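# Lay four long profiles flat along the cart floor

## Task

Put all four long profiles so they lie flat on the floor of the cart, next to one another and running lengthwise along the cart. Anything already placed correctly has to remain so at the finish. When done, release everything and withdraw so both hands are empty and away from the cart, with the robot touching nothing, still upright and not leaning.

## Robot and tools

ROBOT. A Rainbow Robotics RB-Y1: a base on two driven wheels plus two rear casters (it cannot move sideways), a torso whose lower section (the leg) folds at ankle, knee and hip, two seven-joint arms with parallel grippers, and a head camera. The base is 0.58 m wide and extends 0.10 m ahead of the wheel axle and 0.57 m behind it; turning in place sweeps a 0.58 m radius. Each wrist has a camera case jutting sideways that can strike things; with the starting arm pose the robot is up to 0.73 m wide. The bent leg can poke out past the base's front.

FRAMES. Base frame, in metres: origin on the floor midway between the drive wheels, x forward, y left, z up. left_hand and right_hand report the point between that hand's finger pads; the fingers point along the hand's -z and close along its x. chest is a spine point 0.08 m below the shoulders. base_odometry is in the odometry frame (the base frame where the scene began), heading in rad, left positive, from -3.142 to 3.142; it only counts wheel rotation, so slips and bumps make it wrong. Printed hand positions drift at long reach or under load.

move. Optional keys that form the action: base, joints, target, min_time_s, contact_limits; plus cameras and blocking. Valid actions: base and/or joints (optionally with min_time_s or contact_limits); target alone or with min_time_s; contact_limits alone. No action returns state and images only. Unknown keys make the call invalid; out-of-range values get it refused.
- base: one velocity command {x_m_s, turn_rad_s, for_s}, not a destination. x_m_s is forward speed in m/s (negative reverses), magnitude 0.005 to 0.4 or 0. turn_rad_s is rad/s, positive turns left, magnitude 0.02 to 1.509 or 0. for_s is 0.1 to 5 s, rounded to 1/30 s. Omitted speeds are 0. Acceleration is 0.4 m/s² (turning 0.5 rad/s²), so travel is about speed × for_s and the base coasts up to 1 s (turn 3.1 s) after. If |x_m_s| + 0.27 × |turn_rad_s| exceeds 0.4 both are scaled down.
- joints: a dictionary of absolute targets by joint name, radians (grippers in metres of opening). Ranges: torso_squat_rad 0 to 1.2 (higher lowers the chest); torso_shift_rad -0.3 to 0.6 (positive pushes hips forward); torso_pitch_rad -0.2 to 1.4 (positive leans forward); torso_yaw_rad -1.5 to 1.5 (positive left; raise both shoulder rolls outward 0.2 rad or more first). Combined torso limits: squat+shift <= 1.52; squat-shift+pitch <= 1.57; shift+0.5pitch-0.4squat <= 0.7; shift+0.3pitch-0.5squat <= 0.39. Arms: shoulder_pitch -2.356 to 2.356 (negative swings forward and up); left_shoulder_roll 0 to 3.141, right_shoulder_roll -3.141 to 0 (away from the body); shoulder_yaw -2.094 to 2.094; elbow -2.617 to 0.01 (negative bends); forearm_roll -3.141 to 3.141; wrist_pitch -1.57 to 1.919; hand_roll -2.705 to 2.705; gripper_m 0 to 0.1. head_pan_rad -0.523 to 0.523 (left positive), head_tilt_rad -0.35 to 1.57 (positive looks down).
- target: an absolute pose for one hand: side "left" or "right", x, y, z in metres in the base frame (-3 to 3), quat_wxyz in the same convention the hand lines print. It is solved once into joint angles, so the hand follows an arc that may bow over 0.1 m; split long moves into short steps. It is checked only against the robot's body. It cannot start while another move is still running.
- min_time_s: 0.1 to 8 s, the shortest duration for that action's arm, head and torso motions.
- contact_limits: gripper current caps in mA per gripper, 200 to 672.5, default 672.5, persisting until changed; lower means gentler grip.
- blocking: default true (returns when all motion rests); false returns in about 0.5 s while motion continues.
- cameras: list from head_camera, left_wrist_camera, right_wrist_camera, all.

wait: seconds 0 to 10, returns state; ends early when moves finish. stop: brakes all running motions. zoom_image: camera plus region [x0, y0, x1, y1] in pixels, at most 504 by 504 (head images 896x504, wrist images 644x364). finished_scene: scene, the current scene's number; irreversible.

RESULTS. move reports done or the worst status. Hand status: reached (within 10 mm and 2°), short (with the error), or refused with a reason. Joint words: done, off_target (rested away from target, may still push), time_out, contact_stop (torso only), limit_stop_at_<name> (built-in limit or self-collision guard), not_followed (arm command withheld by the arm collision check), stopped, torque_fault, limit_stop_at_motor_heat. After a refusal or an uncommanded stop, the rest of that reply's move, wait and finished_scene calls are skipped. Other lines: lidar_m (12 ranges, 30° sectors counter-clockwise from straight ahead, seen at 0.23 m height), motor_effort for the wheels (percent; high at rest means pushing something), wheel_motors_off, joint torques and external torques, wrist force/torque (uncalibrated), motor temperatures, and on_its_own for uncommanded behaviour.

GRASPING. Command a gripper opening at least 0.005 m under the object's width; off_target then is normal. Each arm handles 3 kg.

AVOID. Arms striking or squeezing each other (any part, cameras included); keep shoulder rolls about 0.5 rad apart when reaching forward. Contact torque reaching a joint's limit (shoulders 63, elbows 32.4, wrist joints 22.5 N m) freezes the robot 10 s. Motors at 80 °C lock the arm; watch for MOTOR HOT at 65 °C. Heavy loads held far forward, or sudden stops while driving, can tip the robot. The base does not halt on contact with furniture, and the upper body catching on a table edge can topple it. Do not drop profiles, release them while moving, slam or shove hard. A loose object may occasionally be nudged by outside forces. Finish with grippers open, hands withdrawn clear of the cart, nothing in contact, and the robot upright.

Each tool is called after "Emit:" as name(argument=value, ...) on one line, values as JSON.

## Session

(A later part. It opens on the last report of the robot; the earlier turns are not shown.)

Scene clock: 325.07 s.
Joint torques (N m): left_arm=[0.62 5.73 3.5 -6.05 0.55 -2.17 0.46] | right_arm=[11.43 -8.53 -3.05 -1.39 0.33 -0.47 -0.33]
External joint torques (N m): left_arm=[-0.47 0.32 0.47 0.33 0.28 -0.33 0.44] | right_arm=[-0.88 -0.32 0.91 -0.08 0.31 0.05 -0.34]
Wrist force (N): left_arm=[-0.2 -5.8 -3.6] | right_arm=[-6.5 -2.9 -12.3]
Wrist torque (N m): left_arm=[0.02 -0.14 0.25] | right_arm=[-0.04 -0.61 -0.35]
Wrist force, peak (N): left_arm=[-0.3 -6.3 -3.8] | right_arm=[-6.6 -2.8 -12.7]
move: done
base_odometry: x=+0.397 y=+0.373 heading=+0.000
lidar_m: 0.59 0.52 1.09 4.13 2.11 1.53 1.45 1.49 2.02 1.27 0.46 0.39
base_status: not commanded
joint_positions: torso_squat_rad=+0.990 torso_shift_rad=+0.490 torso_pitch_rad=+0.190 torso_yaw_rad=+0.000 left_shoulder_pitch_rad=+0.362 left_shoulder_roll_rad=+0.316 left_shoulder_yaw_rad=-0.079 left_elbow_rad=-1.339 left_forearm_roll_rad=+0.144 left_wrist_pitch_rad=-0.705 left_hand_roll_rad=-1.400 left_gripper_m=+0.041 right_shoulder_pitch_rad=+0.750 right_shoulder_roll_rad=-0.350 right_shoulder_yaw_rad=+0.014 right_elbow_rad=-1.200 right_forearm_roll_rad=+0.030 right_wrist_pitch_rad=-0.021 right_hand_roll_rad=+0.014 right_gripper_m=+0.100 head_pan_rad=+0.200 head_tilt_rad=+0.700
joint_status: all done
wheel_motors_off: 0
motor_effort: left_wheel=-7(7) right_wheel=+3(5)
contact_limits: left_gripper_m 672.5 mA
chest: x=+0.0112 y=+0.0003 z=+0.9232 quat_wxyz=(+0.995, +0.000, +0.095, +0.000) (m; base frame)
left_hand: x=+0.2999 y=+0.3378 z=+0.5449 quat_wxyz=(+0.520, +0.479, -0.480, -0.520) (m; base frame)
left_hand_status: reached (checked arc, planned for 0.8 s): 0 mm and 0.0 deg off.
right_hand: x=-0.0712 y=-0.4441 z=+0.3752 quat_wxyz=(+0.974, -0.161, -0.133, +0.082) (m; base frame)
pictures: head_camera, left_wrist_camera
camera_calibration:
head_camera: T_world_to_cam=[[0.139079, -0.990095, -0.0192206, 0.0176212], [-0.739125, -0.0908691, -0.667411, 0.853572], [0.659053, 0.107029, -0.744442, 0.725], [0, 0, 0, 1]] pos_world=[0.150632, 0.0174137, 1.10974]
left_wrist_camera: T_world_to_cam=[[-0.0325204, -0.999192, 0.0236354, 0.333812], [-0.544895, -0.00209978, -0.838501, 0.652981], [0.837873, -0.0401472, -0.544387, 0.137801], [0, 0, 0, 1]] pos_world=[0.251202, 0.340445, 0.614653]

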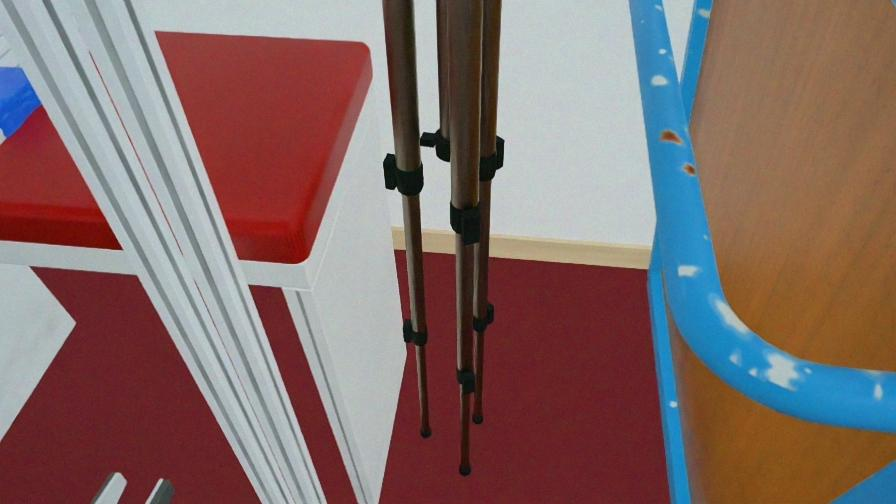

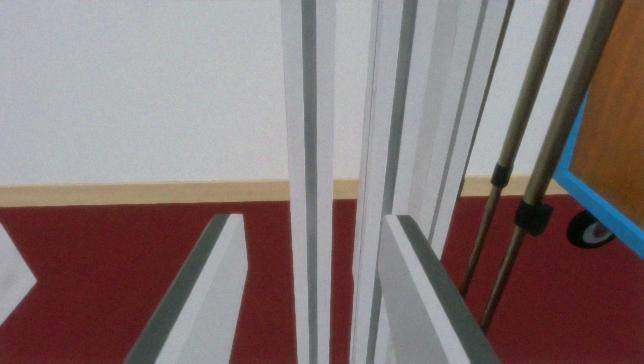

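Emit:
move(target={"side":"left","x":0.375,"y":0.339,"z":0.545,"quat_wxyz":[0.5196,0.4797,-0.4797,-0.5196]}, min_time_s=0.8, cameras=["left_wrist_camera"])

Emit:
zoom_image(camera="left_wrist_camera", region=[200, 120, 450, 320])

Scene clock: 341.60 s.
Joint torques (N m): left_arm=[-2.22 6.34 3.49 -6.65 0.4 -1.8 0.62] | right_arm=[11.4 -8.39 -3.33 -1.85 0.34 -0.55 -0.17]
External joint torques (N m): left_arm=[0.42 0.47 0.35 0.36 0.14 0.04 0.6] | right_arm=[-0.91 -0.18 0.63 -0.54 0.32 -0.03 -0.18]
Wrist force (N): left_arm=[-0.2 -5.2 -3.9] | right_arm=[-6.4 -3.0 -12.4]
Wrist torque (N m): left_arm=[-0.02 -0.12 0.21] | right_arm=[-0.04 -0.60 -0.34]
Wrist force, peak (N): left_arm=[-0.5 -6.2 -3.9] | right_arm=[-6.7 -3.0 -12.5]
move: done
base_odometry: x=+0.397 y=+0.373 heading=+0.000
lidar_m: 0.60 0.52 1.08 4.13 2.12 1.53 1.45 1.50 2.02 1.27 0.46 0.38
base_status: not commanded
joint_positions: torso_squat_rad=+0.990 torso_shift_rad=+0.490 torso_pitch_rad=+0.190 torso_yaw_rad=+0.000 left_shoulder_pitch_rad=+0.155 left_shoulder_roll_rad=+0.318 left_shoulder_yaw_rad=-0.060 left_elbow_rad=-1.239 left_forearm_roll_rad=+0.156 left_wrist_pitch_rad=-0.598 left_hand_roll_rad=-1.399 left_gripper_m=+0.041 right_shoulder_pitch_rad=+0.750 right_shoulder_roll_rad=-0.350 right_shoulder_yaw_rad=+0.014 right_elbow_rad=-1.200 right_forearm_roll_rad=+0.030 right_wrist_pitch_rad=-0.021 right_hand_roll_rad=+0.014 right_gripper_m=+0.100 head_pan_rad=+0.200 head_tilt_rad=+0.700
joint_status: all done
wheel_motors_off: 0
motor_effort: left_wheel=-7(7) right_wheel=+1(4)
contact_limits: left_gripper_m 672.5 mA
chest: x=+0.0112 y=+0.0003 z=+0.9232 quat_wxyz=(+0.995, +0.000, +0.095, +0.000) (m; base frame)
left_hand: x=+0.3750 y=+0.3388 z=+0.5450 quat_wxyz=(+0.520, +0.480, -0.480, -0.520) (m; base frame)
left_hand_status: reached (checked arc, planned for 0.8 s): 0 mm and 0.0 deg off.
right_hand: x=-0.0712 y=-0.4441 z=+0.3752 quat_wxyz=(+0.974, -0.161, -0.133, +0.082) (m; base frame)
pictures: left_wrist_camera
camera_calibration:
left_wrist_camera: T_world_to_cam=[[-0.0326638, -0.999188, 0.0235969, 0.337322], [-0.544707, -0.00199837, -0.838624, 0.693884], [0.83799, -0.040246, -0.544199, 0.0747975], [0, 0, 0, 1]] pos_world=[0.326302, 0.341445, 0.614653]

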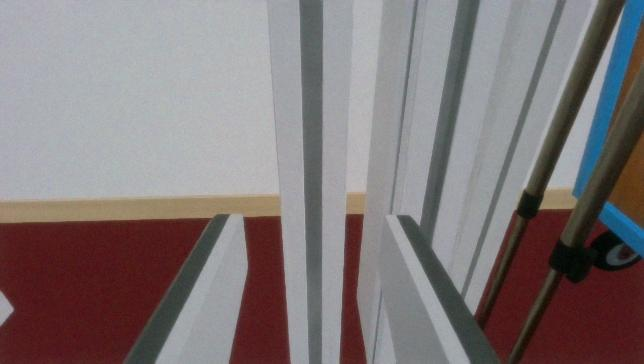

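Scaled by 2.016 from the camera's 644x364 image, which has a finer 920x520 frame.

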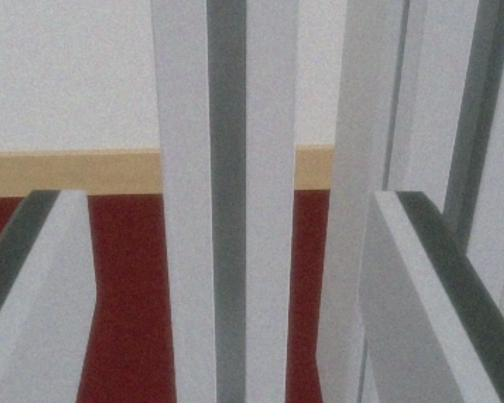

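Emit:
move(target={"side":"left","x":0.405,"y":0.3415,"z":0.545,"quat_wxyz":[0.5196,0.4797,-0.4797,-0.5196]}, min_time_s=0.8)

Emit:
move(joints={"left_gripper_m":0.038}, cameras=["left_wrist_camera"])

Emit:
zoom_image(camera="left_wrist_camera", region=[200, 120, 450, 320])

Scene clock: 356.27 s.
Joint torques (N m): left_arm=[-4.77 7.09 3.69 -6.84 0.48 -1.79 0.67] | right_arm=[11.15 -7.99 -3.61 -1.5 0.31 -0.5 -0.28]
External joint torques (N m): left_arm=[-0.53 0.84 0.53 0.27 0.22 0.05 0.66] | right_arm=[-1.16 0.22 0.35 -0.19 0.28 0.02 -0.29]
Wrist force (N): left_arm=[-0.4 -5.8 -3.8] | right_arm=[-6.4 -2.9 -12.3]
Wrist torque (N m): left_arm=[0.04 -0.16 0.22] | right_arm=[-0.03 -0.60 -0.35]
Wrist force, peak (N): left_arm=[-0.6 -5.9 -4.3] | right_arm=[-6.6 -2.9 -12.8]
move: done
base_odometry: x=+0.397 y=+0.373 heading=+0.000
lidar_m: 0.59 0.51 1.08 4.13 2.11 1.53 1.45 1.49 2.02 1.27 0.45 0.39
base_status: not commanded
joint_positions: torso_squat_rad=+0.990 torso_shift_rad=+0.490 torso_pitch_rad=+0.190 torso_yaw_rad=+0.000 left_shoulder_pitch_rad=+0.061 left_shoulder_roll_rad=+0.325 left_shoulder_yaw_rad=-0.054 left_elbow_rad=-1.167 left_forearm_roll_rad=+0.159 left_wrist_pitch_rad=-0.575 left_hand_roll_rad=-1.391 left_gripper_m=+0.041 right_shoulder_pitch_rad=+0.750 right_shoulder_roll_rad=-0.350 right_shoulder_yaw_rad=+0.014 right_elbow_rad=-1.200 right_forearm_roll_rad=+0.030 right_wrist_pitch_rad=-0.021 right_hand_roll_rad=+0.014 right_gripper_m=+0.100 head_pan_rad=+0.200 head_tilt_rad=+0.700
joint_status: all done
wheel_motors_off: 0
motor_effort: left_wheel=-6(7) right_wheel=+3(4)
contact_limits: left_gripper_m 672.5 mA
chest: x=+0.0112 y=+0.0003 z=+0.9232 quat_wxyz=(+0.995, +0.000, +0.095, +0.000) (m; base frame)
left_hand: x=+0.4049 y=+0.3413 z=+0.5450 quat_wxyz=(+0.520, +0.479, -0.480, -0.520) (m; base frame)
left_hand_status: reached (checked arc, planned for 0.8 s): 0 mm and 0.0 deg off.
right_hand: x=-0.0712 y=-0.4441 z=+0.3752 quat_wxyz=(+0.974, -0.161, -0.133, +0.082) (m; base frame)
camera_calibration:
head_camera: T_world_to_cam=[[0.139079, -0.990095, -0.0192206, 0.0176212], [-0.739125, -0.0908691, -0.667411, 0.853572], [0.659053, 0.107029, -0.744442, 0.725], [0, 0, 0, 1]] pos_world=[0.150632, 0.0174137, 1.10974]
left_wrist_camera: T_world_to_cam=[[-0.0326035, -0.999188, 0.0236918, 0.340617], [-0.545011, -0.00209627, -0.838426, 0.710196], [0.837795, -0.0402479, -0.5445, 0.050093], [0, 0, 0, 1]] pos_world=[0.356203, 0.343846, 0.614653]
right_wrist_camera: T_world_to_cam=[[-0.950973, -0.187865, -0.245677, -0.0572499], [-0.220632, 0.968762, 0.113234, 0.402309], [0.21673, 0.161887, -0.962715, 0.522672], [0, 0, 0, 1]] pos_world=[-0.0789596, -0.48511, 0.443565]

Scene clock: 356.70 s.
Joint torques (N m): left_arm=[-4.71 7.02 3.31 -6.65 0.45 -1.69 0.67] | right_arm=[11.48 -8.33 -3.56 -1.8 0.14 -0.62 -0.37]
External joint torques (N m): left_arm=[-0.47 0.77 0.14 0.47 0.19 0.15 0.65] | right_arm=[-0.83 -0.13 0.4 -0.49 0.12 -0.1 -0.38]
Wrist force (N): left_arm=[-0.3 -5.8 -3.8] | right_arm=[-6.3 -3.0 -12.5]
Wrist torque (N m): left_arm=[0.03 -0.15 0.23] | right_arm=[-0.03 -0.60 -0.33]
Wrist force, peak (N): left_arm=[-0.4 -6.0 -3.9] | right_arm=[-6.7 -3.0 -12.5]
move: done
base_odometry: x=+0.397 y=+0.373 heading=+0.000
lidar_m: 0.59 0.52 1.08 4.13 2.12 1.52 1.45 1.48 2.03 1.26 0.46 0.38
base_status: not commanded
joint_positions: torso_squat_rad=+0.990 torso_shift_rad=+0.490 torso_pitch_rad=+0.190 torso_yaw_rad=+0.000 left_shoulder_pitch_rad=+0.061 left_shoulder_roll_rad=+0.325 left_shoulder_yaw_rad=-0.054 left_elbow_rad=-1.167 left_forearm_roll_rad=+0.159 left_wrist_pitch_rad=-0.575 left_hand_roll_rad=-1.391 left_gripper_m=+0.038 right_shoulder_pitch_rad=+0.750 right_shoulder_roll_rad=-0.350 right_shoulder_yaw_rad=+0.014 right_elbow_rad=-1.200 right_forearm_roll_rad=+0.030 right_wrist_pitch_rad=-0.021 right_hand_roll_rad=+0.014 right_gripper_m=+0.100 head_pan_rad=+0.200 head_tilt_rad=+0.700
joint_status: all done
wheel_motors_off: 0
motor_effort: left_wheel=-5(6) right_wheel=+2(5)
contact_limits: left_gripper_m 672.5 mA
chest: x=+0.0112 y=+0.0003 z=+0.9232 quat_wxyz=(+0.995, +0.000, +0.095, +0.000) (m; base frame)
left_hand: x=+0.4049 y=+0.3413 z=+0.5450 quat_wxyz=(+0.520, +0.479, -0.480, -0.520) (m; base frame)
right_hand: x=-0.0712 y=-0.4441 z=+0.3752 quat_wxyz=(+0.974, -0.161, -0.133, +0.082) (m; base frame)
pictures: left_wrist_camera
camera_calibration:
left_wrist_camera: T_world_to_cam=[[-0.0326035, -0.999188, 0.0236918, 0.340617], [-0.545011, -0.00209627, -0.838426, 0.710196], [0.837795, -0.0402479, -0.5445, 0.050093], [0, 0, 0, 1]] pos_world=[0.356203, 0.343846, 0.614653]

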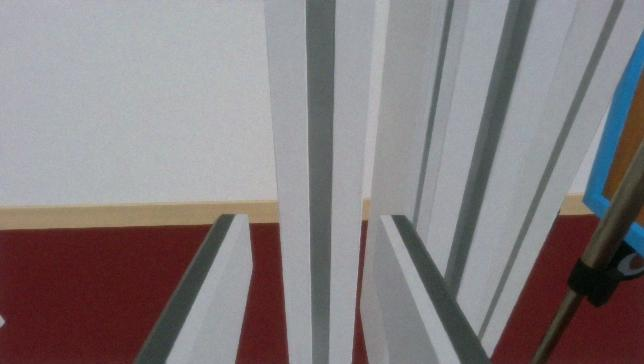

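Scaled by 2.016 from the camera's 644x364 image, which has a finer 920x520 frame.

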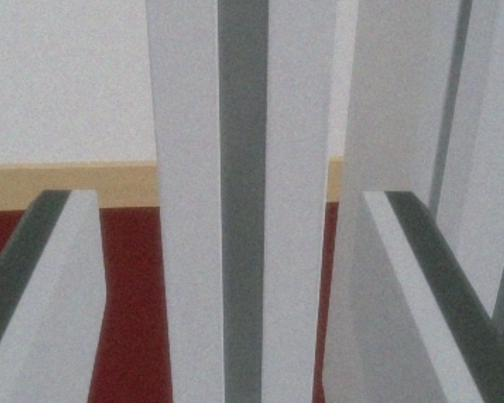

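Emit:
move(joints={"left_gripper_m":0.037})

Emit:
move(target={"side":"left","x":0.430,"y":0.3415,"z":0.545,"quat_wxyz":[0.5196,0.4797,-0.4797,-0.5196]}, min_time_s=0.8, cameras=["left_wrist_camera"])

Emit:
zoom_image(camera="left_wrist_camera", region=[200, 120, 450, 320])

Scene clock: 366.57 s.
Joint torques (N m): left_arm=[-4.72 7.5 3.64 -6.83 0.35 -1.79 0.57] | right_arm=[12.02 -8.69 -3.12 -1.89 0.22 -0.51 -0.06]
External joint torques (N m): left_arm=[-0.48 1.25 0.48 0.28 0.1 0.05 0.55] | right_arm=[-0.29 -0.48 0.84 -0.58 0.2 0.01 -0.07]
Wrist force (N): left_arm=[-0.1 -5.3 -3.8] | right_arm=[-6.4 -2.7 -12.7]
Wrist torque (N m): left_arm=[0.03 -0.14 0.24] | right_arm=[-0.06 -0.60 -0.34]
Wrist force, peak (N): left_arm=[-0.5 -6.0 -3.9] | right_arm=[-6.5 -3.0 -12.6]
move: done
base_odometry: x=+0.397 y=+0.373 heading=+0.000
lidar_m: 0.59 0.52 1.09 4.12 2.11 1.52 1.44 1.49 2.02 1.26 0.45 0.38
base_status: not commanded
joint_positions: torso_squat_rad=+0.990 torso_shift_rad=+0.490 torso_pitch_rad=+0.190 torso_yaw_rad=+0.000 left_shoulder_pitch_rad=+0.061 left_shoulder_roll_rad=+0.325 left_shoulder_yaw_rad=-0.054 left_elbow_rad=-1.167 left_forearm_roll_rad=+0.159 left_wrist_pitch_rad=-0.575 left_hand_roll_rad=-1.391 left_gripper_m=+0.037 right_shoulder_pitch_rad=+0.750 right_shoulder_roll_rad=-0.350 right_shoulder_yaw_rad=+0.014 right_elbow_rad=-1.200 right_forearm_roll_rad=+0.030 right_wrist_pitch_rad=-0.021 right_hand_roll_rad=+0.014 right_gripper_m=+0.100 head_pan_rad=+0.200 head_tilt_rad=+0.700
joint_status: all done
wheel_motors_off: 0
motor_effort: left_wheel=-7(7) right_wheel=+3(5)
contact_limits: left_gripper_m 672.5 mA
chest: x=+0.0112 y=+0.0003 z=+0.9232 quat_wxyz=(+0.995, +0.000, +0.095, +0.000) (m; base frame)
left_hand: x=+0.4049 y=+0.3413 z=+0.5450 quat_wxyz=(+0.520, +0.479, -0.480, -0.520) (m; base frame)
right_hand: x=-0.0712 y=-0.4441 z=+0.3752 quat_wxyz=(+0.974, -0.161, -0.133, +0.082) (m; base frame)
camera_calibration:
head_camera: T_world_to_cam=[[0.139079, -0.990095, -0.0192206, 0.0176212], [-0.739125, -0.0908691, -0.667411, 0.853572], [0.659053, 0.107029, -0.744442, 0.725], [0, 0, 0, 1]] pos_world=[0.150632, 0.0174137, 1.10974]
left_wrist_camera: T_world_to_cam=[[-0.0326035, -0.999188, 0.0236918, 0.340617], [-0.545011, -0.00209627, -0.838426, 0.710196], [0.837795, -0.0402479, -0.5445, 0.050093], [0, 0, 0, 1]] pos_world=[0.356203, 0.343846, 0.614653]
right_wrist_camera: T_world_to_cam=[[-0.950973, -0.187865, -0.245677, -0.0572499], [-0.220632, 0.968762, 0.113234, 0.402309], [0.21673, 0.161887, -0.962715, 0.522672], [0, 0, 0, 1]] pos_world=[-0.0789596, -0.48511, 0.443565]

Scene clock: 367.70 s.
Joint torques (N m): left_arm=[-6.39 7.83 3.93 -6.57 0.47 -1.76 0.43] | right_arm=[11.16 -8.56 -2.46 -1.97 0.31 -0.56 -0.35]
External joint torques (N m): left_arm=[-0.76 1.31 0.81 0.59 0.21 0.08 0.42] | right_arm=[-1.15 -0.35 1.5 -0.67 0.28 -0.04 -0.36]
Wrist force (N): left_arm=[-0.2 -5.6 -3.9] | right_arm=[-6.5 -2.8 -12.4]
Wrist torque (N m): left_arm=[0.04 -0.15 0.22] | right_arm=[-0.04 -0.61 -0.35]
Wrist force, peak (N): left_arm=[-0.7 -5.9 -4.1] | right_arm=[-6.7 -3.0 -12.6]
move: done
base_odometry: x=+0.397 y=+0.373 heading=+0.000
lidar_m: 0.59 0.52 1.08 4.13 2.11 1.53 1.44 1.50 2.02 1.26 0.45 0.38
base_status: not commanded
joint_positions: torso_squat_rad=+0.990 torso_shift_rad=+0.490 torso_pitch_rad=+0.190 torso_yaw_rad=+0.000 left_shoulder_pitch_rad=-0.022 left_shoulder_roll_rad=+0.326 left_shoulder_yaw_rad=-0.051 left_elbow_rad=-1.095 left_forearm_roll_rad=+0.161 left_wrist_pitch_rad=-0.564 left_hand_roll_rad=-1.388 left_gripper_m=+0.037 right_shoulder_pitch_rad=+0.750 right_shoulder_roll_rad=-0.350 right_shoulder_yaw_rad=+0.014 right_elbow_rad=-1.200 right_forearm_roll_rad=+0.030 right_wrist_pitch_rad=-0.021 right_hand_roll_rad=+0.014 right_gripper_m=+0.100 head_pan_rad=+0.200 head_tilt_rad=+0.700
joint_status: all done
wheel_motors_off: 0
motor_effort: left_wheel=-7(7) right_wheel=+2(5)
contact_limits: left_gripper_m 672.5 mA
chest: x=+0.0112 y=+0.0003 z=+0.9232 quat_wxyz=(+0.995, +0.000, +0.095, +0.000) (m; base frame)
left_hand: x=+0.4299 y=+0.3413 z=+0.5449 quat_wxyz=(+0.520, +0.479, -0.480, -0.520) (m; base frame)
left_hand_status: reached (checked arc, planned for 0.8 s): 0 mm and 0.0 deg off.
right_hand: x=-0.0712 y=-0.4441 z=+0.3752 quat_wxyz=(+0.974, -0.161, -0.133, +0.082) (m; base frame)
pictures: left_wrist_camera
camera_calibration:
left_wrist_camera: T_world_to_cam=[[-0.032655, -0.999188, 0.0236054, 0.341505], [-0.544964, -0.0019979, -0.838457, 0.723789], [0.837823, -0.0402439, -0.544457, 0.0291093], [0, 0, 0, 1]] pos_world=[0.381202, 0.343845, 0.614653]

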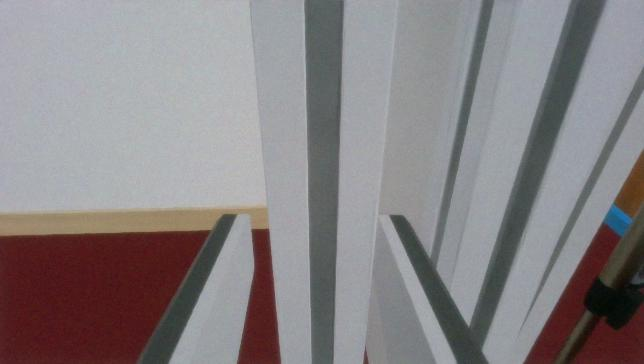

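Scaled by 2.016 from the camera's 644x364 image, which has a finer 920x520 frame.

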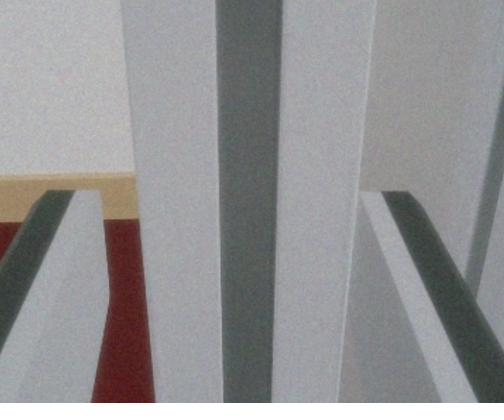

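Emit:
move(target={"side":"left","x":0.447,"y":0.3415,"z":0.545,"quat_wxyz":[0.5196,0.4797,-0.4797,-0.5196]}, min_time_s=1.0, cameras=["left_wrist_camera","head_camera"])

Emit:
zoom_image(camera="left_wrist_camera", region=[200, 120, 450, 320])

Scene clock: 373.63 s.
Joint torques (N m): left_arm=[-7.46 8.29 3.68 -6.7 0.55 -1.8 0.57] | right_arm=[10.98 -8.6 -3.39 -1.77 0.22 -0.62 -0.22]
External joint torques (N m): left_arm=[-0.87 1.56 0.62 0.46 0.29 0.03 0.56] | right_arm=[-1.33 -0.39 0.57 -0.47 0.19 -0.09 -0.23]
Wrist force (N): left_arm=[-0.5 -5.3 -4.1] | right_arm=[-6.6 -2.6 -12.3]
Wrist torque (N m): left_arm=[-0.01 -0.19 0.24] | right_arm=[-0.06 -0.62 -0.35]
Wrist force, peak (N): left_arm=[-0.4 -6.1 -4.2] | right_arm=[-6.8 -3.0 -12.6]
move: done
base_odometry: x=+0.397 y=+0.373 heading=+0.000
lidar_m: 0.58 0.52 1.09 4.13 2.12 1.53 1.44 1.50 2.02 1.27 0.45 0.39
base_status: not commanded
joint_positions: torso_squat_rad=+0.990 torso_shift_rad=+0.490 torso_pitch_rad=+0.190 torso_yaw_rad=+0.000 left_shoulder_pitch_rad=-0.083 left_shoulder_roll_rad=+0.328 left_shoulder_yaw_rad=-0.050 left_elbow_rad=-1.036 left_forearm_roll_rad=+0.162 left_wrist_pitch_rad=-0.563 left_hand_roll_rad=-1.384 left_gripper_m=+0.037 right_shoulder_pitch_rad=+0.750 right_shoulder_roll_rad=-0.350 right_shoulder_yaw_rad=+0.014 right_elbow_rad=-1.200 right_forearm_roll_rad=+0.030 right_wrist_pitch_rad=-0.021 right_hand_roll_rad=+0.014 right_gripper_m=+0.100 head_pan_rad=+0.200 head_tilt_rad=+0.700
joint_status: all done
wheel_motors_off: 0
motor_effort: left_wheel=-7(7) right_wheel=+3(4)
contact_limits: left_gripper_m 672.5 mA
chest: x=+0.0112 y=+0.0003 z=+0.9232 quat_wxyz=(+0.995, +0.000, +0.095, +0.000) (m; base frame)
left_hand: x=+0.4469 y=+0.3412 z=+0.5449 quat_wxyz=(+0.520, +0.479, -0.480, -0.520) (m; base frame)
left_hand_status: reached (checked arc, planned for 1.0 s): 0 mm and 0.0 deg off.
right_hand: x=-0.0712 y=-0.4441 z=+0.3752 quat_wxyz=(+0.974, -0.161, -0.133, +0.082) (m; base frame)
pictures: head_camera, left_wrist_camera
camera_calibration:
head_camera: T_world_to_cam=[[0.139079, -0.990095, -0.0192206, 0.0176212], [-0.739125, -0.0908691, -0.667411, 0.853572], [0.659053, 0.107029, -0.744442, 0.725], [0, 0, 0, 1]] pos_world=[0.150632, 0.0174137, 1.10974]
left_wrist_camera: T_world_to_cam=[[-0.0326897, -0.999184, 0.0237415, 0.341992], [-0.544896, -0.0020965, -0.838501, 0.733003], [0.837866, -0.0403469, -0.544382, 0.0147844], [0, 0, 0, 1]] pos_world=[0.398202, 0.343846, 0.614553]

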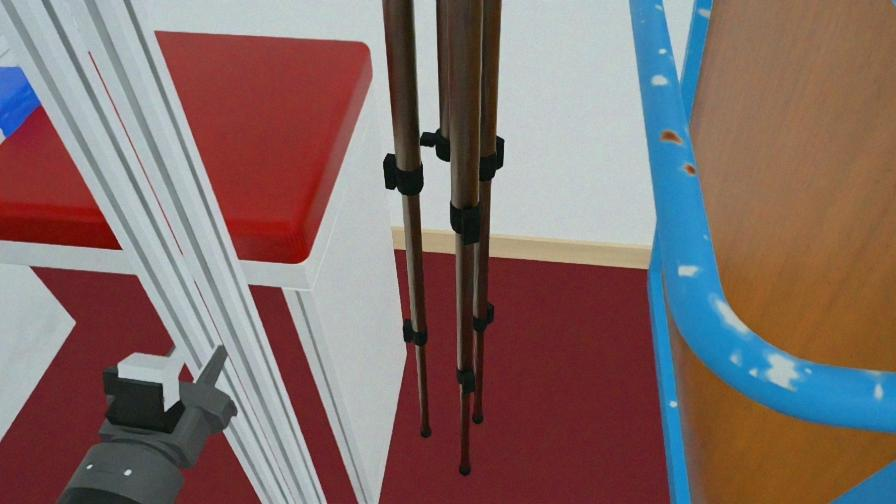

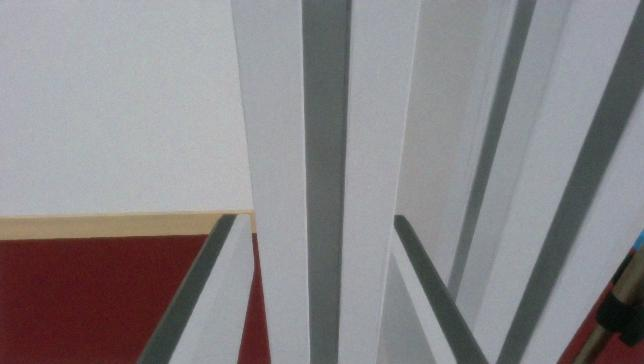

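Scaled by 2.016 from the camera's 644x364 image, which has a finer 920x520 frame.

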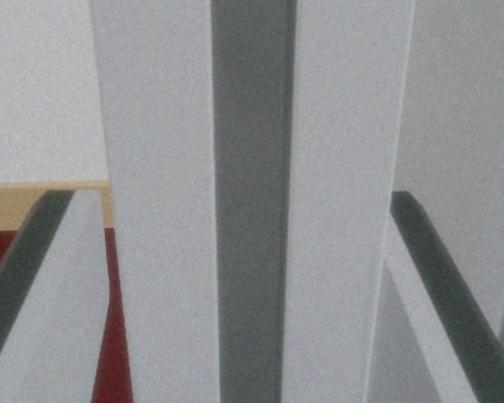

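Emit:
move(joints={"left_gripper_m":0.015}, cameras=["left_wrist_camera"])

Emit:
move(target={"side":"left","x":0.428,"y":0.3425,"z":0.585,"quat_wxyz":[0.5196,0.4797,-0.4797,-0.5196]}, min_time_s=1.2, cameras=["left_wrist_camera","head_camera"])

Scene clock: 379.67 s.
Joint torques (N m): left_arm=[-7.32 7.34 3.27 -7.02 0.13 -1.79 0.06] | right_arm=[11.42 -8.37 -3.13 -1.66 0.29 -0.74 -0.17]
External joint torques (N m): left_arm=[-0.72 0.61 0.21 0.13 -0.13 0.04 0.05] | right_arm=[-0.89 -0.16 0.83 -0.35 0.26 -0.22 -0.18]
Wrist force (N): left_arm=[0.9 -5.1 -3.6] | right_arm=[-6.4 -2.9 -12.3]
Wrist torque (N m): left_arm=[-0.12 -0.22 0.85] | right_arm=[-0.04 -0.59 -0.36]
Wrist force, peak (N): left_arm=[-0.5 -6.1 -4.0] | right_arm=[-6.6 -2.9 -12.6]
move: off_target
base_odometry: x=+0.397 y=+0.373 heading=+0.000
lidar_m: 0.59 0.51 1.09 4.13 2.11 1.53 1.44 1.50 2.02 1.27 0.45 0.38
base_status: not commanded
joint_positions: torso_squat_rad=+0.990 torso_shift_rad=+0.490 torso_pitch_rad=+0.190 torso_yaw_rad=+0.000 left_shoulder_pitch_rad=-0.083 left_shoulder_roll_rad=+0.328 left_shoulder_yaw_rad=-0.049 left_elbow_rad=-1.036 left_forearm_roll_rad=+0.162 left_wrist_pitch_rad=-0.563 left_hand_roll_rad=-1.384 left_gripper_m=+0.031 right_shoulder_pitch_rad=+0.750 right_shoulder_roll_rad=-0.350 right_shoulder_yaw_rad=+0.014 right_elbow_rad=-1.200 right_forearm_roll_rad=+0.030 right_wrist_pitch_rad=-0.021 right_hand_roll_rad=+0.014 right_gripper_m=+0.100 head_pan_rad=+0.200 head_tilt_rad=+0.700
joint_status: left_gripper_m off_target (ended at +0.031, target +0.015)
wheel_motors_off: 0
motor_effort: left_wheel=-6(7) right_wheel=+1(5)
contact_limits: left_gripper_m 672.5 mA
chest: x=+0.0112 y=+0.0003 z=+0.9232 quat_wxyz=(+0.995, +0.000, +0.095, +0.000) (m; base frame)
left_hand: x=+0.4469 y=+0.3413 z=+0.5449 quat_wxyz=(+0.520, +0.479, -0.480, -0.520) (m; base frame)
right_hand: x=-0.0712 y=-0.4441 z=+0.3752 quat_wxyz=(+0.974, -0.161, -0.133, +0.082) (m; base frame)
pictures: left_wrist_camera
camera_calibration:
left_wrist_camera: T_world_to_cam=[[-0.0325835, -0.999183, 0.0239108, 0.341946], [-0.5449, -0.00229631, -0.838498, 0.733071], [0.837868, -0.0403502, -0.54438, 0.0147877], [0, 0, 0, 1]] pos_world=[0.398202, 0.343946, 0.614552]

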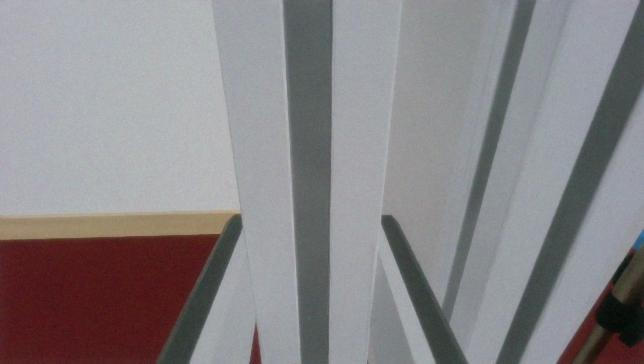

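Scene clock: 381.20 s.
Joint torques (N m): left_arm=[-8.18 8.41 5.02 -12.27 0.45 -4.14 0.22] | right_arm=[11.87 -8.72 -3.71 -1.79 0.19 -0.46 -0.26]
External joint torques (N m): left_arm=[-3.45 1.99 1.32 -4.32 0.23 -2.31 0.21] | right_arm=[-0.44 -0.51 0.25 -0.48 0.16 0.06 -0.27]
Wrist force (N): left_arm=[0.1 -14.7 -4.5] | right_arm=[-6.3 -2.8 -12.3]
Wrist torque (N m): left_arm=[-0.04 -0.13 0.20] | right_arm=[-0.05 -0.58 -0.35]
Wrist force, peak (N): left_arm=[-0.4 -17.0 -4.7] | right_arm=[-6.5 -2.8 -12.7]
move: done
base_odometry: x=+0.397 y=+0.373 heading=+0.000
lidar_m: 0.58 0.51 1.08 4.13 2.12 1.54 1.45 1.49 2.03 1.26 0.45 0.39
base_status: not commanded
joint_positions: torso_squat_rad=+0.990 torso_shift_rad=+0.490 torso_pitch_rad=+0.190 torso_yaw_rad=+0.000 left_shoulder_pitch_rad=+0.085 left_shoulder_roll_rad=+0.352 left_shoulder_yaw_rad=-0.032 left_elbow_rad=-1.362 left_forearm_roll_rad=+0.172 left_wrist_pitch_rad=-0.411 left_hand_roll_rad=-1.386 left_gripper_m=+0.030 right_shoulder_pitch_rad=+0.750 right_shoulder_roll_rad=-0.350 right_shoulder_yaw_rad=+0.014 right_elbow_rad=-1.200 right_forearm_roll_rad=+0.030 right_wrist_pitch_rad=-0.021 right_hand_roll_rad=+0.014 right_gripper_m=+0.100 head_pan_rad=+0.200 head_tilt_rad=+0.700
joint_status: all done
wheel_motors_off: 0
motor_effort: left_wheel=-5(7) right_wheel=+1(5)
contact_limits: left_gripper_m 672.5 mA
chest: x=+0.0112 y=+0.0003 z=+0.9232 quat_wxyz=(+0.995, +0.000, +0.095, +0.000) (m; base frame)
left_hand: x=+0.4269 y=+0.3422 z=+0.5842 quat_wxyz=(+0.517, +0.480, -0.483, -0.519) (m; base frame)
left_hand_status: reached (checked arc, planned for 1.2 s): 1 mm and 0.5 deg off.
right_hand: x=-0.0712 y=-0.4441 z=+0.3752 quat_wxyz=(+0.974, -0.161, -0.133, +0.082) (m; base frame)
pictures: head_camera, left_wrist_camera
camera_calibration:
head_camera: T_world_to_cam=[[0.139079, -0.990095, -0.0192206, 0.0176352], [-0.739125, -0.0908691, -0.667411, 0.853498], [0.659053, 0.107029, -0.744442, 0.725066], [0, 0, 0, 1]] pos_world=[0.150532, 0.0174137, 1.10974]
left_wrist_camera: T_world_to_cam=[[-0.0367913, -0.99904, 0.0237921, 0.343068], [-0.538437, -0.000239211, -0.842666, 0.754221], [0.841862, -0.0438133, -0.537911, 0.0486204], [0, 0, 0, 1]] pos_world=[0.37779, 0.345049, 0.653547]

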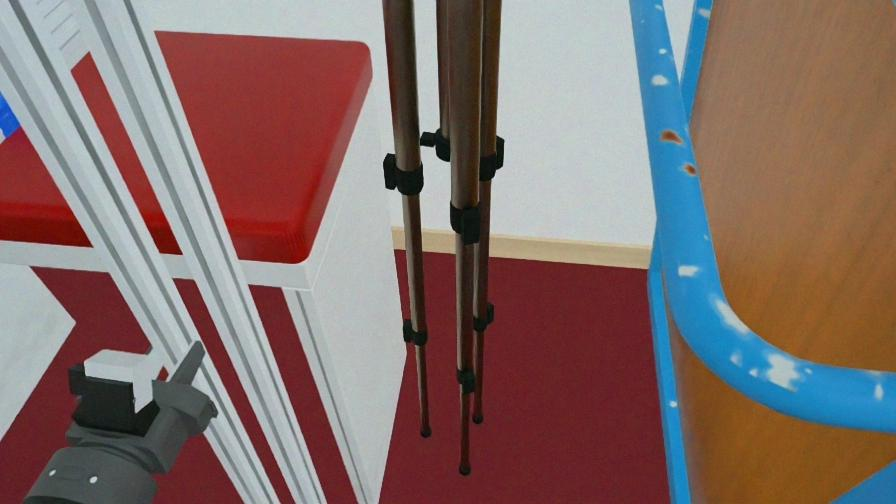

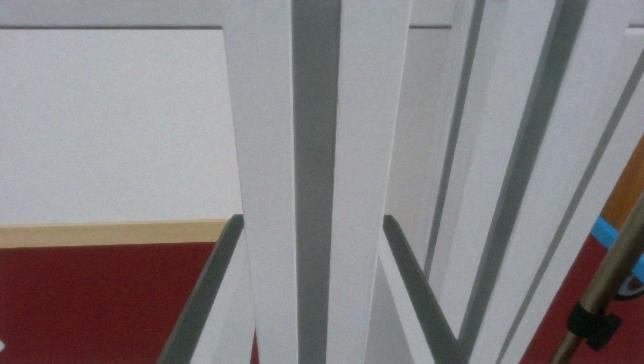

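Emit:
move(target={"side":"left","x":0.33,"y":0.335,"z":0.66,"quat_wxyz":[0.5,0.5,-0.5,-0.5]}, min_time_s=1.5)

Emit:
move(base={"x_m_s":-0.3,"for_s":1.433}, cameras=["head_camera"])

Emit:
move(base={"turn_rad_s":-0.785,"for_s":2.0}, joints={"torso_squat_rad":0.5,"torso_shift_rad":0.3,"torso_pitch_rad":0.1,"head_pan_rad":0,"head_tilt_rad":0.8})

Emit:
move(base={"x_m_s":0.35,"for_s":3.0})

Emit:
move(base={"turn_rad_s":0.785,"for_s":2.0}, cameras=["head_camera"])

Emit:
move(target={"side":"left","x":0.38,"y":0.29,"z":0.98,"quat_wxyz":[0.7071,0,-0.7071,0]}, min_time_s=1.8)

Emit:
move(joints={"left_shoulder_pitch_rad":-0.922,"left_shoulder_roll_rad":0.826,"left_shoulder_yaw_rad":-0.596,"left_elbow_rad":-1.889,"left_forearm_roll_rad":0.637,"left_wrist_pitch_rad":1.526,"left_hand_roll_rad":0.929}, min_time_s=2.2, cameras=["head_camera"])

Scene clock: 389.43 s.
Joint torques (N m): left_arm=[-0.83 5.81 5.53 -12.23 0.54 -4.1 0.17] | right_arm=[11.24 -8.2 -3.4 -1.83 0.15 -0.62 -0.44]
External joint torques (N m): left_arm=[-1.9 0.82 1.74 -3.91 0.33 -2.27 0.16] | right_arm=[-1.07 0.01 0.56 -0.52 0.12 -0.1 -0.45]
Wrist force (N): left_arm=[-0.6 -14.8 -3.6] | right_arm=[-6.4 -2.8 -12.4]
Wrist torque (N m): left_arm=[-0.09 -0.21 0.28] | right_arm=[-0.05 -0.58 -0.34]
Wrist force, peak (N): left_arm=[-0.6 -16.1 -4.0] | right_arm=[-6.6 -3.0 -12.6]
move: done
base_odometry: x=+0.397 y=+0.373 heading=+0.000
lidar_m: 0.59 0.47 1.08 4.13 2.12 1.54 1.44 1.49 2.01 1.26 0.45 0.39
base_status: not commanded
joint_positions: torso_squat_rad=+0.990 torso_shift_rad=+0.490 torso_pitch_rad=+0.190 torso_yaw_rad=+0.000 left_shoulder_pitch_rad=+0.505 left_shoulder_roll_rad=+0.351 left_shoulder_yaw_rad=-0.010 left_elbow_rad=-1.857 left_forearm_roll_rad=+0.185 left_wrist_pitch_rad=-0.406 left_hand_roll_rad=-1.403 left_gripper_m=+0.030 right_shoulder_pitch_rad=+0.750 right_shoulder_roll_rad=-0.350 right_shoulder_yaw_rad=+0.014 right_elbow_rad=-1.200 right_forearm_roll_rad=+0.030 right_wrist_pitch_rad=-0.021 right_hand_roll_rad=+0.014 right_gripper_m=+0.100 head_pan_rad=+0.200 head_tilt_rad=+0.700
joint_status: all done
wheel_motors_off: 0
motor_effort: left_wheel=-6(7) right_wheel=+2(4)
contact_limits: left_gripper_m 672.5 mA
chest: x=+0.0112 y=+0.0003 z=+0.9232 quat_wxyz=(+0.995, +0.000, +0.095, +0.000) (m; base frame)
left_hand: x=+0.3302 y=+0.3349 z=+0.6592 quat_wxyz=(+0.500, +0.500, -0.501, -0.500) (m; base frame)
left_hand_status: reached (checked arc, planned for 1.5 s): 1 mm and 0.1 deg off.
right_hand: x=-0.0712 y=-0.4441 z=+0.3752 quat_wxyz=(+0.974, -0.161, -0.133, +0.082) (m; base frame)
camera_calibration:
head_camera: T_world_to_cam=[[0.139079, -0.990095, -0.0192206, 0.0176352], [-0.739125, -0.0908691, -0.667411, 0.853498], [0.659053, 0.107029, -0.744442, 0.725066], [0, 0, 0, 1]] pos_world=[0.150532, 0.0174137, 1.10974]
left_wrist_camera: T_world_to_cam=[[-0.0352659, -0.999156, 0.02107, 0.331729], [-0.475147, -0.00178459, -0.879905, 0.769449], [0.879199, -0.041042, -0.474683, 0.115115], [0, 0, 0, 1]] pos_world=[0.276091, 0.337547, 0.724695]
right_wrist_camera: T_world_to_cam=[[-0.950973, -0.187865, -0.245677, -0.0572499], [-0.220632, 0.968762, 0.113234, 0.402309], [0.21673, 0.161887, -0.962715, 0.522672], [0, 0, 0, 1]] pos_world=[-0.0789596, -0.48511, 0.443565]

Scene clock: 392.33 s.
Joint torques (N m): left_arm=[-1.71 5.05 5.68 -12.08 0.5 -4.24 -0.16] | right_arm=[10.39 -8.43 -3.4 -1.9 0.34 -0.48 -0.21]
External joint torques (N m): left_arm=[-2.79 0.05 1.89 -3.76 0.29 -2.4 -0.17] | right_arm=[-1.93 -0.22 0.56 -0.6 0.32 0.05 -0.22]
Wrist force (N): left_arm=[-0.4 -15.3 -3.6] | right_arm=[-6.4 -3.0 -12.5]
Wrist torque (N m): left_arm=[-0.11 -0.22 0.27] | right_arm=[-0.03 -0.59 -0.34]
Wrist force, peak (N): left_arm=[-0.7 -15.7 -3.7] | right_arm=[-7.0 -2.8 -12.7]
move: done
base_odometry: x=-0.033 y=+0.373 heading=-0.001
lidar_m: 0.96 0.48 1.31 4.34 1.50 1.08 1.02 1.06 1.42 3.71 1.06 0.77
base_status: done (sent for 1.43 of 1.43 s)
joint_positions: torso_squat_rad=+0.990 torso_shift_rad=+0.490 torso_pitch_rad=+0.190 torso_yaw_rad=+0.000 left_shoulder_pitch_rad=+0.505 left_shoulder_roll_rad=+0.351 left_shoulder_yaw_rad=-0.010 left_elbow_rad=-1.857 left_forearm_roll_rad=+0.185 left_wrist_pitch_rad=-0.406 left_hand_roll_rad=-1.403 left_gripper_m=+0.030 right_shoulder_pitch_rad=+0.750 right_shoulder_roll_rad=-0.350 right_shoulder_yaw_rad=+0.014 right_elbow_rad=-1.200 right_forearm_roll_rad=+0.030 right_wrist_pitch_rad=-0.021 right_hand_roll_rad=+0.014 right_gripper_m=+0.100 head_pan_rad=+0.200 head_tilt_rad=+0.700
joint_status: not commanded
wheel_motors_off: 0
motor_effort: left_wheel=-8(28) right_wheel=+11(41)
contact_limits: left_gripper_m 672.5 mA
chest: x=+0.0113 y=+0.0003 z=+0.9232 quat_wxyz=(+0.995, +0.000, +0.095, +0.000) (m; base frame)
left_hand: x=+0.3302 y=+0.3349 z=+0.6591 quat_wxyz=(+0.500, +0.500, -0.500, -0.500) (m; base frame)
right_hand: x=-0.0714 y=-0.4441 z=+0.3752 quat_wxyz=(+0.974, -0.161, -0.133, +0.082) (m; base frame)
pictures: head_camera
camera_calibration:
head_camera: T_world_to_cam=[[0.139075, -0.990095, -0.0192401, 0.0176435], [-0.73922, -0.0908683, -0.667306, 0.85347], [0.658948, 0.107028, -0.744535, 0.72512], [0, 0, 0, 1]] pos_world=[0.150632, 0.0174137, 1.10974]

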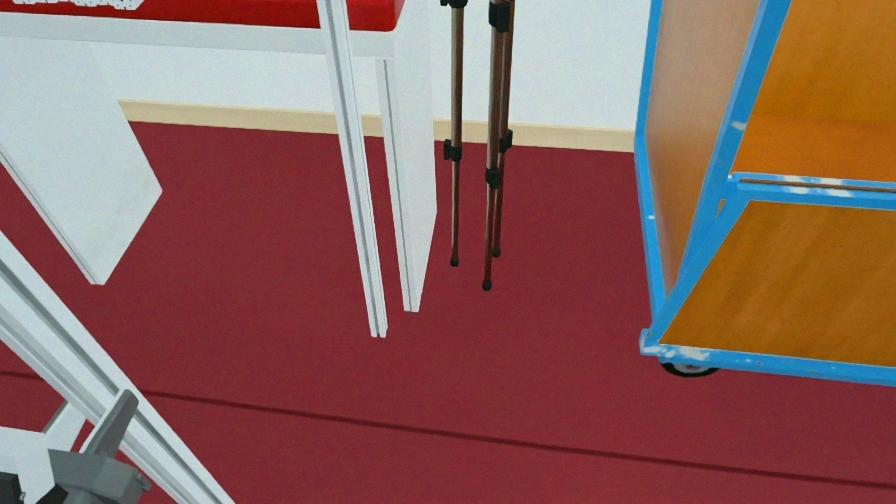

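Scene clock: 396.23 s.
Joint torques (N m): left_arm=[-3.68 5.54 5.45 -12.39 0.38 -4.25 -0.19] | right_arm=[8.59 -8.6 -3.5 -2.8 0.22 -0.88 -0.14]
External joint torques (N m): left_arm=[-3.12 0.47 1.62 -3.73 0.17 -2.44 -0.2] | right_arm=[-1.61 -0.26 0.5 -0.56 0.17 -0.19 -0.16]
Wrist force (N): left_arm=[-0.7 -15.0 -2.3] | right_arm=[-6.9 -2.6 -12.4]
Wrist torque (N m): left_arm=[-0.16 -0.23 0.25] | right_arm=[-0.04 -0.63 -0.36]
Wrist force, peak (N): left_arm=[-0.9 -16.2 -3.5] | right_arm=[-6.9 -2.9 -12.8]
move: done
base_odometry: x=-0.033 y=+0.373 heading=-1.570
lidar_m: 3.67 1.07 0.78 0.98 0.93 1.34 4.34 1.46 1.06 1.01 1.04 1.42
base_status: done (sent for 2 of 2 s)
joint_positions: torso_squat_rad=+0.500 torso_shift_rad=+0.300 torso_pitch_rad=+0.100 torso_yaw_rad=+0.000 left_shoulder_pitch_rad=+0.505 left_shoulder_roll_rad=+0.351 left_shoulder_yaw_rad=-0.009 left_elbow_rad=-1.857 left_forearm_roll_rad=+0.185 left_wrist_pitch_rad=-0.406 left_hand_roll_rad=-1.403 left_gripper_m=+0.030 right_shoulder_pitch_rad=+0.750 right_shoulder_roll_rad=-0.350 right_shoulder_yaw_rad=+0.014 right_elbow_rad=-1.200 right_forearm_roll_rad=+0.030 right_wrist_pitch_rad=-0.021 right_hand_roll_rad=+0.014 right_gripper_m=+0.100 head_pan_rad=+0.000 head_tilt_rad=+0.800
joint_status: all done
wheel_motors_off: 0
motor_effort: left_wheel=+11(47) right_wheel=+0(46)
contact_limits: left_gripper_m 672.5 mA
chest: x=-0.0154 y=+0.0004 z=+1.1752 quat_wxyz=(+0.999, +0.000, +0.050, +0.000) (m; base frame)
left_hand: x=+0.3259 y=+0.3350 z=+0.9408 quat_wxyz=(+0.477, +0.522, -0.522, -0.477) (m; base frame)
right_hand: x=-0.0485 y=-0.4441 z=+0.6220 quat_wxyz=(+0.967, -0.165, -0.177, +0.075) (m; base frame)
camera_calibration:
head_camera: T_world_to_cam=[[-0.0567019, -0.998208, 0.019111, -0.0186484], [-0.751797, 0.0300937, -0.658707, 0.980473], [0.656952, -0.0517176, -0.752157, 0.955831], [0, 0, 0, 1]] pos_world=[0.108125, 0.00131218, 1.36514]
left_wrist_camera: T_world_to_cam=[[-0.037011, -0.999156, 0.0178251, 0.329362], [-0.394429, -0.00178325, -0.918925, 1.02558], [0.918181, -0.0410411, -0.39403, 0.164072], [0, 0, 0, 1]] pos_world=[0.266062, 0.337647, 1.00121]
right_wrist_camera: T_world_to_cam=[[-0.925187, -0.187808, -0.329785, 0.0785744], [-0.229824, 0.968774, 0.0930506, 0.391397], [0.302011, 0.161882, -0.939459, 0.744937], [0, 0, 0, 1]] pos_world=[-0.0623307, -0.48501, 0.689331]

Scene clock: 400.63 s.
Joint torques (N m): left_arm=[-3.12 5.25 5.41 -12.43 0.41 -4.31 -0.09] | right_arm=[9.11 -8.35 -3.79 -2.79 0.18 -0.82 -0.34]
External joint torques (N m): left_arm=[-2.55 0.19 1.57 -3.78 0.19 -2.49 -0.1] | right_arm=[-1.09 -0.01 0.2 -0.55 0.14 -0.13 -0.35]
Wrist force (N): left_arm=[-0.6 -14.7 -2.1] | right_arm=[-6.6 -2.8 -12.3]
Wrist torque (N m): left_arm=[-0.12 -0.23 0.23] | right_arm=[-0.01 -0.59 -0.37]
Wrist force, peak (N): left_arm=[-0.7 -15.7 -3.0] | right_arm=[-6.7 -2.7 -12.8]
move: done
base_odometry: x=-0.033 y=-0.677 heading=-1.570
lidar_m: 3.58 2.28 0.80 0.77 0.80 1.08 4.26 1.46 1.04 0.99 1.03 1.37
base_status: done (sent for 3 of 3 s)
joint_positions: torso_squat_rad=+0.500 torso_shift_rad=+0.300 torso_pitch_rad=+0.100 torso_yaw_rad=+0.000 left_shoulder_pitch_rad=+0.505 left_shoulder_roll_rad=+0.351 left_shoulder_yaw_rad=-0.009 left_elbow_rad=-1.857 left_forearm_roll_rad=+0.185 left_wrist_pitch_rad=-0.406 left_hand_roll_rad=-1.403 left_gripper_m=+0.030 right_shoulder_pitch_rad=+0.750 right_shoulder_roll_rad=-0.350 right_shoulder_yaw_rad=+0.014 right_elbow_rad=-1.200 right_forearm_roll_rad=+0.030 right_wrist_pitch_rad=-0.021 right_hand_roll_rad=+0.014 right_gripper_m=+0.100 head_pan_rad=+0.000 head_tilt_rad=+0.800
joint_status: not commanded
wheel_motors_off: 0
motor_effort: left_wheel=-5(46) right_wheel=+6(41)
contact_limits: left_gripper_m 672.5 mA
chest: x=-0.0154 y=+0.0004 z=+1.1752 quat_wxyz=(+0.999, +0.000, +0.050, +0.000) (m; base frame)
left_hand: x=+0.3260 y=+0.3350 z=+0.9408 quat_wxyz=(+0.477, +0.522, -0.522, -0.477) (m; base frame)
right_hand: x=-0.0483 y=-0.4441 z=+0.6220 quat_wxyz=(+0.967, -0.165, -0.177, +0.075) (m; base frame)
camera_calibration:
head_camera: T_world_to_cam=[[-0.0567002, -0.998208, 0.0191126, -0.018645], [-0.751797, 0.0300914, -0.658707, 0.980548], [0.656952, -0.0517176, -0.752157, 0.955765], [0, 0, 0, 1]] pos_world=[0.108225, 0.00131218, 1.36514]
left_wrist_camera: T_world_to_cam=[[-0.037011, -0.999156, 0.0178251, 0.329366], [-0.394429, -0.00178325, -0.918925, 1.02562], [0.918181, -0.0410411, -0.39403, 0.163981], [0, 0, 0, 1]] pos_world=[0.266162, 0.337647, 1.00121]
right_wrist_camera: T_world_to_cam=[[-0.9251, -0.187861, -0.329999, 0.0787949], [-0.229897, 0.968763, 0.0929855, 0.391455], [0.302222, 0.161887, -0.939391, 0.744876], [0, 0, 0, 1]] pos_world=[-0.0622302, -0.48501, 0.689332]

Scene clock: 404.53 s.
Joint torques (N m): left_arm=[-3.37 5.41 6.05 -12.33 0.47 -4.04 -0.05] | right_arm=[9.44 -8.12 -3.5 -2.92 0.31 -0.67 -0.29]
External joint torques (N m): left_arm=[-2.8 0.34 2.21 -3.67 0.25 -2.23 -0.06] | right_arm=[-0.76 0.22 0.49 -0.68 0.27 0.02 -0.31]
Wrist force (N): left_arm=[-0.5 -15.3 -2.3] | right_arm=[-6.8 -2.7 -12.7]
Wrist torque (N m): left_arm=[-0.18 -0.22 0.28] | right_arm=[-0.02 -0.60 -0.36]
Wrist force, peak (N): left_arm=[-0.8 -15.5 -2.5] | right_arm=[-7.0 -3.1 -12.7]
move: done
base_odometry: x=-0.033 y=-0.677 heading=-0.001
lidar_m: 0.75 0.78 1.05 4.23 1.46 1.06 0.99 1.02 1.39 3.57 2.28 0.79
base_status: done (sent for 2 of 2 s)
joint_positions: torso_squat_rad=+0.500 torso_shift_rad=+0.300 torso_pitch_rad=+0.100 torso_yaw_rad=+0.000 left_shoulder_pitch_rad=+0.505 left_shoulder_roll_rad=+0.351 left_shoulder_yaw_rad=-0.009 left_elbow_rad=-1.857 left_forearm_roll_rad=+0.185 left_wrist_pitch_rad=-0.406 left_hand_roll_rad=-1.403 left_gripper_m=+0.030 right_shoulder_pitch_rad=+0.750 right_shoulder_roll_rad=-0.350 right_shoulder_yaw_rad=+0.014 right_elbow_rad=-1.200 right_forearm_roll_rad=+0.030 right_wrist_pitch_rad=-0.021 right_hand_roll_rad=+0.014 right_gripper_m=+0.100 head_pan_rad=+0.000 head_tilt_rad=+0.800
joint_status: not commanded
wheel_motors_off: 0
motor_effort: left_wheel=+1(39) right_wheel=+16(39)
contact_limits: left_gripper_m 672.5 mA
chest: x=-0.0154 y=+0.0004 z=+1.1752 quat_wxyz=(+0.999, +0.000, +0.050, +0.000) (m; base frame)
left_hand: x=+0.3260 y=+0.3350 z=+0.9408 quat_wxyz=(+0.477, +0.522, -0.522, -0.477) (m; base frame)
right_hand: x=-0.0484 y=-0.4441 z=+0.6220 quat_wxyz=(+0.967, -0.165, -0.177, +0.075) (m; base frame)
pictures: head_camera
camera_calibration:
head_camera: T_world_to_cam=[[-0.0567002, -0.998208, 0.0191126, -0.018645], [-0.751797, 0.0300914, -0.658707, 0.980548], [0.656952, -0.0517176, -0.752157, 0.955765], [0, 0, 0, 1]] pos_world=[0.108225, 0.00131218, 1.36514]

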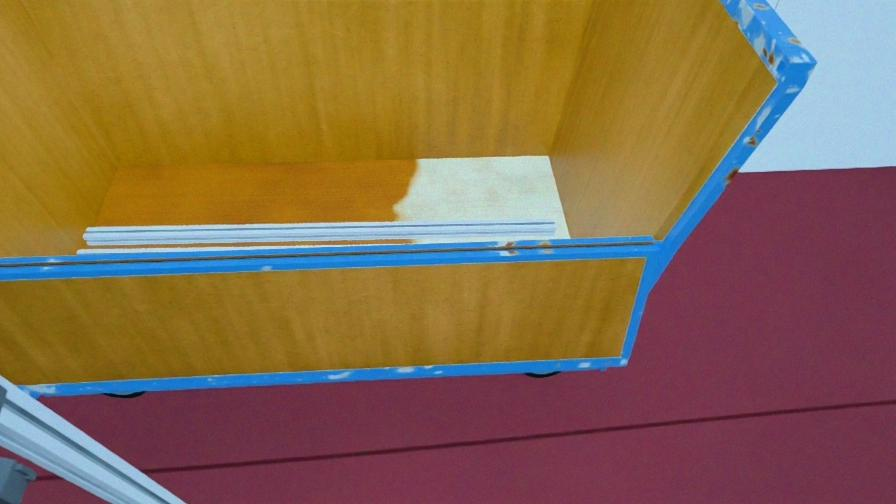

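Scene clock: 406.67 s.
Joint torques (N m): left_arm=[-7.41 2.32 4.08 -13.9 -0.04 -3.39 0.19] | right_arm=[9.04 -8.88 -3.41 -2.91 0.38 -0.75 -0.01]
External joint torques (N m): left_arm=[-4.31 -0.84 1.53 -4.1 -0.03 -1.92 0.24] | right_arm=[-1.16 -0.54 0.58 -0.67 0.34 -0.07 -0.03]
Wrist force (N): left_arm=[-16.4 0.3 -3.1] | right_arm=[-6.7 -2.7 -12.6]
Wrist torque (N m): left_arm=[-0.46 -0.34 0.43] | right_arm=[-0.02 -0.60 -0.37]
Wrist force, peak (N): left_arm=[-16.4 -1.5 -3.3] | right_arm=[-6.8 -2.8 -12.6]
move: done
base_odometry: x=-0.033 y=-0.677 heading=-0.001
lidar_m: 0.75 0.78 1.08 4.23 1.47 1.05 0.99 1.02 1.38 3.57 2.28 0.79
base_status: not commanded
joint_positions: torso_squat_rad=+0.500 torso_shift_rad=+0.300 torso_pitch_rad=+0.100 torso_yaw_rad=+0.000 left_shoulder_pitch_rad=+0.386 left_shoulder_roll_rad=+0.216 left_shoulder_yaw_rad=+0.004 left_elbow_rad=-2.076 left_forearm_roll_rad=+0.895 left_wrist_pitch_rad=+0.041 left_hand_roll_rad=-0.664 left_gripper_m=+0.030 right_shoulder_pitch_rad=+0.750 right_shoulder_roll_rad=-0.350 right_shoulder_yaw_rad=+0.014 right_elbow_rad=-1.200 right_forearm_roll_rad=+0.030 right_wrist_pitch_rad=-0.021 right_hand_roll_rad=+0.014 right_gripper_m=+0.100 head_pan_rad=+0.000 head_tilt_rad=+0.800
joint_status: all done
wheel_motors_off: 0
motor_effort: left_wheel=+2(2) right_wheel=+15(16)
contact_limits: left_gripper_m 672.5 mA
chest: x=-0.0154 y=+0.0004 z=+1.1752 quat_wxyz=(+0.999, +0.000, +0.050, +0.000) (m; base frame)
left_hand: x=+0.3796 y=+0.2899 z=+0.9790 quat_wxyz=(+0.708, +0.000, -0.706, +0.000) (m; base frame)
left_hand_status: reached (checked arc, planned for 1.8 s): 1 mm and 0.1 deg off.
right_hand: x=-0.0484 y=-0.4441 z=+0.6220 quat_wxyz=(+0.967, -0.165, -0.177, +0.075) (m; base frame)
camera_calibration:
head_camera: T_world_to_cam=[[-0.0567002, -0.998208, 0.0191126, -0.018645], [-0.751797, 0.0300914, -0.658707, 0.980548], [0.656952, -0.0517176, -0.752157, 0.955765], [0, 0, 0, 1]] pos_world=[0.108225, 0.00131218, 1.36514]
left_wrist_camera: T_world_to_cam=[[-0.0325637, 0.0208414, 0.999252, -0.972533], [-0.476108, -0.879382, 0.00282585, 0.464873], [0.878783, -0.475661, 0.0385587, -0.154676], [0, 0, 0, 1]] pos_world=[0.325588, 0.355497, 0.976456]
right_wrist_camera: T_world_to_cam=[[-0.925138, -0.187882, -0.32988, 0.0787003], [-0.229902, 0.96876, 0.0929978, 0.391445], [0.302102, 0.161876, -0.939431, 0.744891], [0, 0, 0, 1]] pos_world=[-0.0622306, -0.48501, 0.689331]

Scene clock: 409.17 s.
Joint torques (N m): left_arm=[-23.12 7.92 10.78 -5.66 -1.98 -1.6 0.08] | right_arm=[9.38 -8.81 -3.67 -3.05 0.36 -0.73 -0.38]
External joint torques (N m): left_arm=[-5.7 0.52 1.55 -2.02 -1.05 -0.86 0.11] | right_arm=[-0.82 -0.48 0.32 -0.81 0.32 -0.04 -0.4]
Wrist force (N): left_arm=[-10.1 -0.1 -14.9] | right_arm=[-6.6 -2.7 -12.5]
Wrist torque (N m): left_arm=[-0.20 -0.25 0.32] | right_arm=[-0.02 -0.59 -0.37]
Wrist force, peak (N): left_arm=[-11.6 3.1 -14.4] | right_arm=[-6.9 -2.7 -12.7]
move: done
base_odometry: x=-0.033 y=-0.677 heading=-0.001
lidar_m: 0.75 0.79 1.08 4.24 1.45 1.05 0.99 1.03 1.38 3.56 2.28 0.79
base_status: not commanded
joint_positions: torso_squat_rad=+0.500 torso_shift_rad=+0.300 torso_pitch_rad=+0.100 torso_yaw_rad=+0.000 left_shoulder_pitch_rad=-0.921 left_shoulder_roll_rad=+0.826 left_shoulder_yaw_rad=-0.597 left_elbow_rad=-1.889 left_forearm_roll_rad=+0.637 left_wrist_pitch_rad=+1.526 left_hand_roll_rad=+0.929 left_gripper_m=+0.030 right_shoulder_pitch_rad=+0.750 right_shoulder_roll_rad=-0.350 right_shoulder_yaw_rad=+0.014 right_elbow_rad=-1.200 right_forearm_roll_rad=+0.030 right_wrist_pitch_rad=-0.021 right_hand_roll_rad=+0.014 right_gripper_m=+0.100 head_pan_rad=+0.000 head_tilt_rad=+0.800
joint_status: all done
wheel_motors_off: 0
motor_effort: left_wheel=+2(3) right_wheel=+14(17)
contact_limits: left_gripper_m 672.5 mA
chest: x=-0.0154 y=+0.0004 z=+1.1752 quat_wxyz=(+0.999, +0.000, +0.050, +0.000) (m; base frame)
left_hand: x=+0.4990 y=+0.1770 z=+1.0485 quat_wxyz=(+0.940, +0.000, -0.340, +0.000) (m; base frame)
right_hand: x=-0.0484 y=-0.4441 z=+0.6220 quat_wxyz=(+0.967, -0.165, -0.177, +0.075) (m; base frame)
pictures: head_camera
camera_calibration:
head_camera: T_world_to_cam=[[-0.0567002, -0.998208, 0.0191126, -0.018645], [-0.751797, 0.0300914, -0.658707, 0.980548], [0.656952, -0.0517176, -0.752157, 0.955765], [0, 0, 0, 1]] pos_world=[0.108225, 0.00131218, 1.36514]

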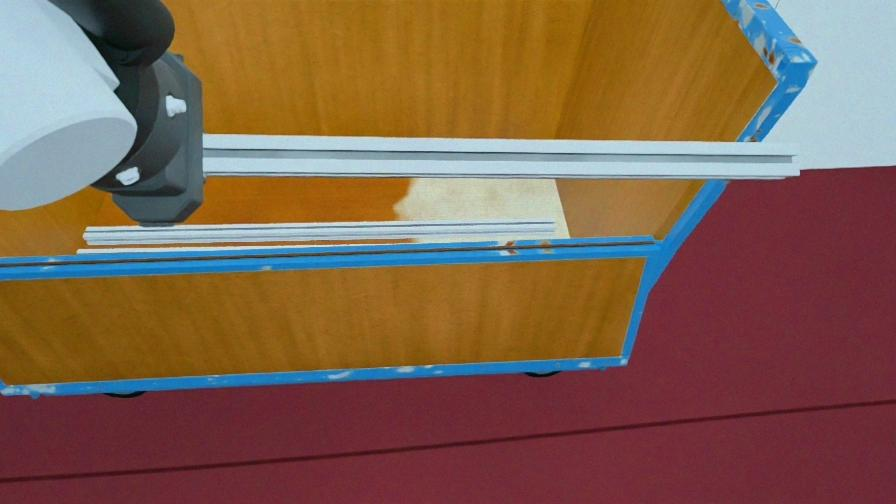

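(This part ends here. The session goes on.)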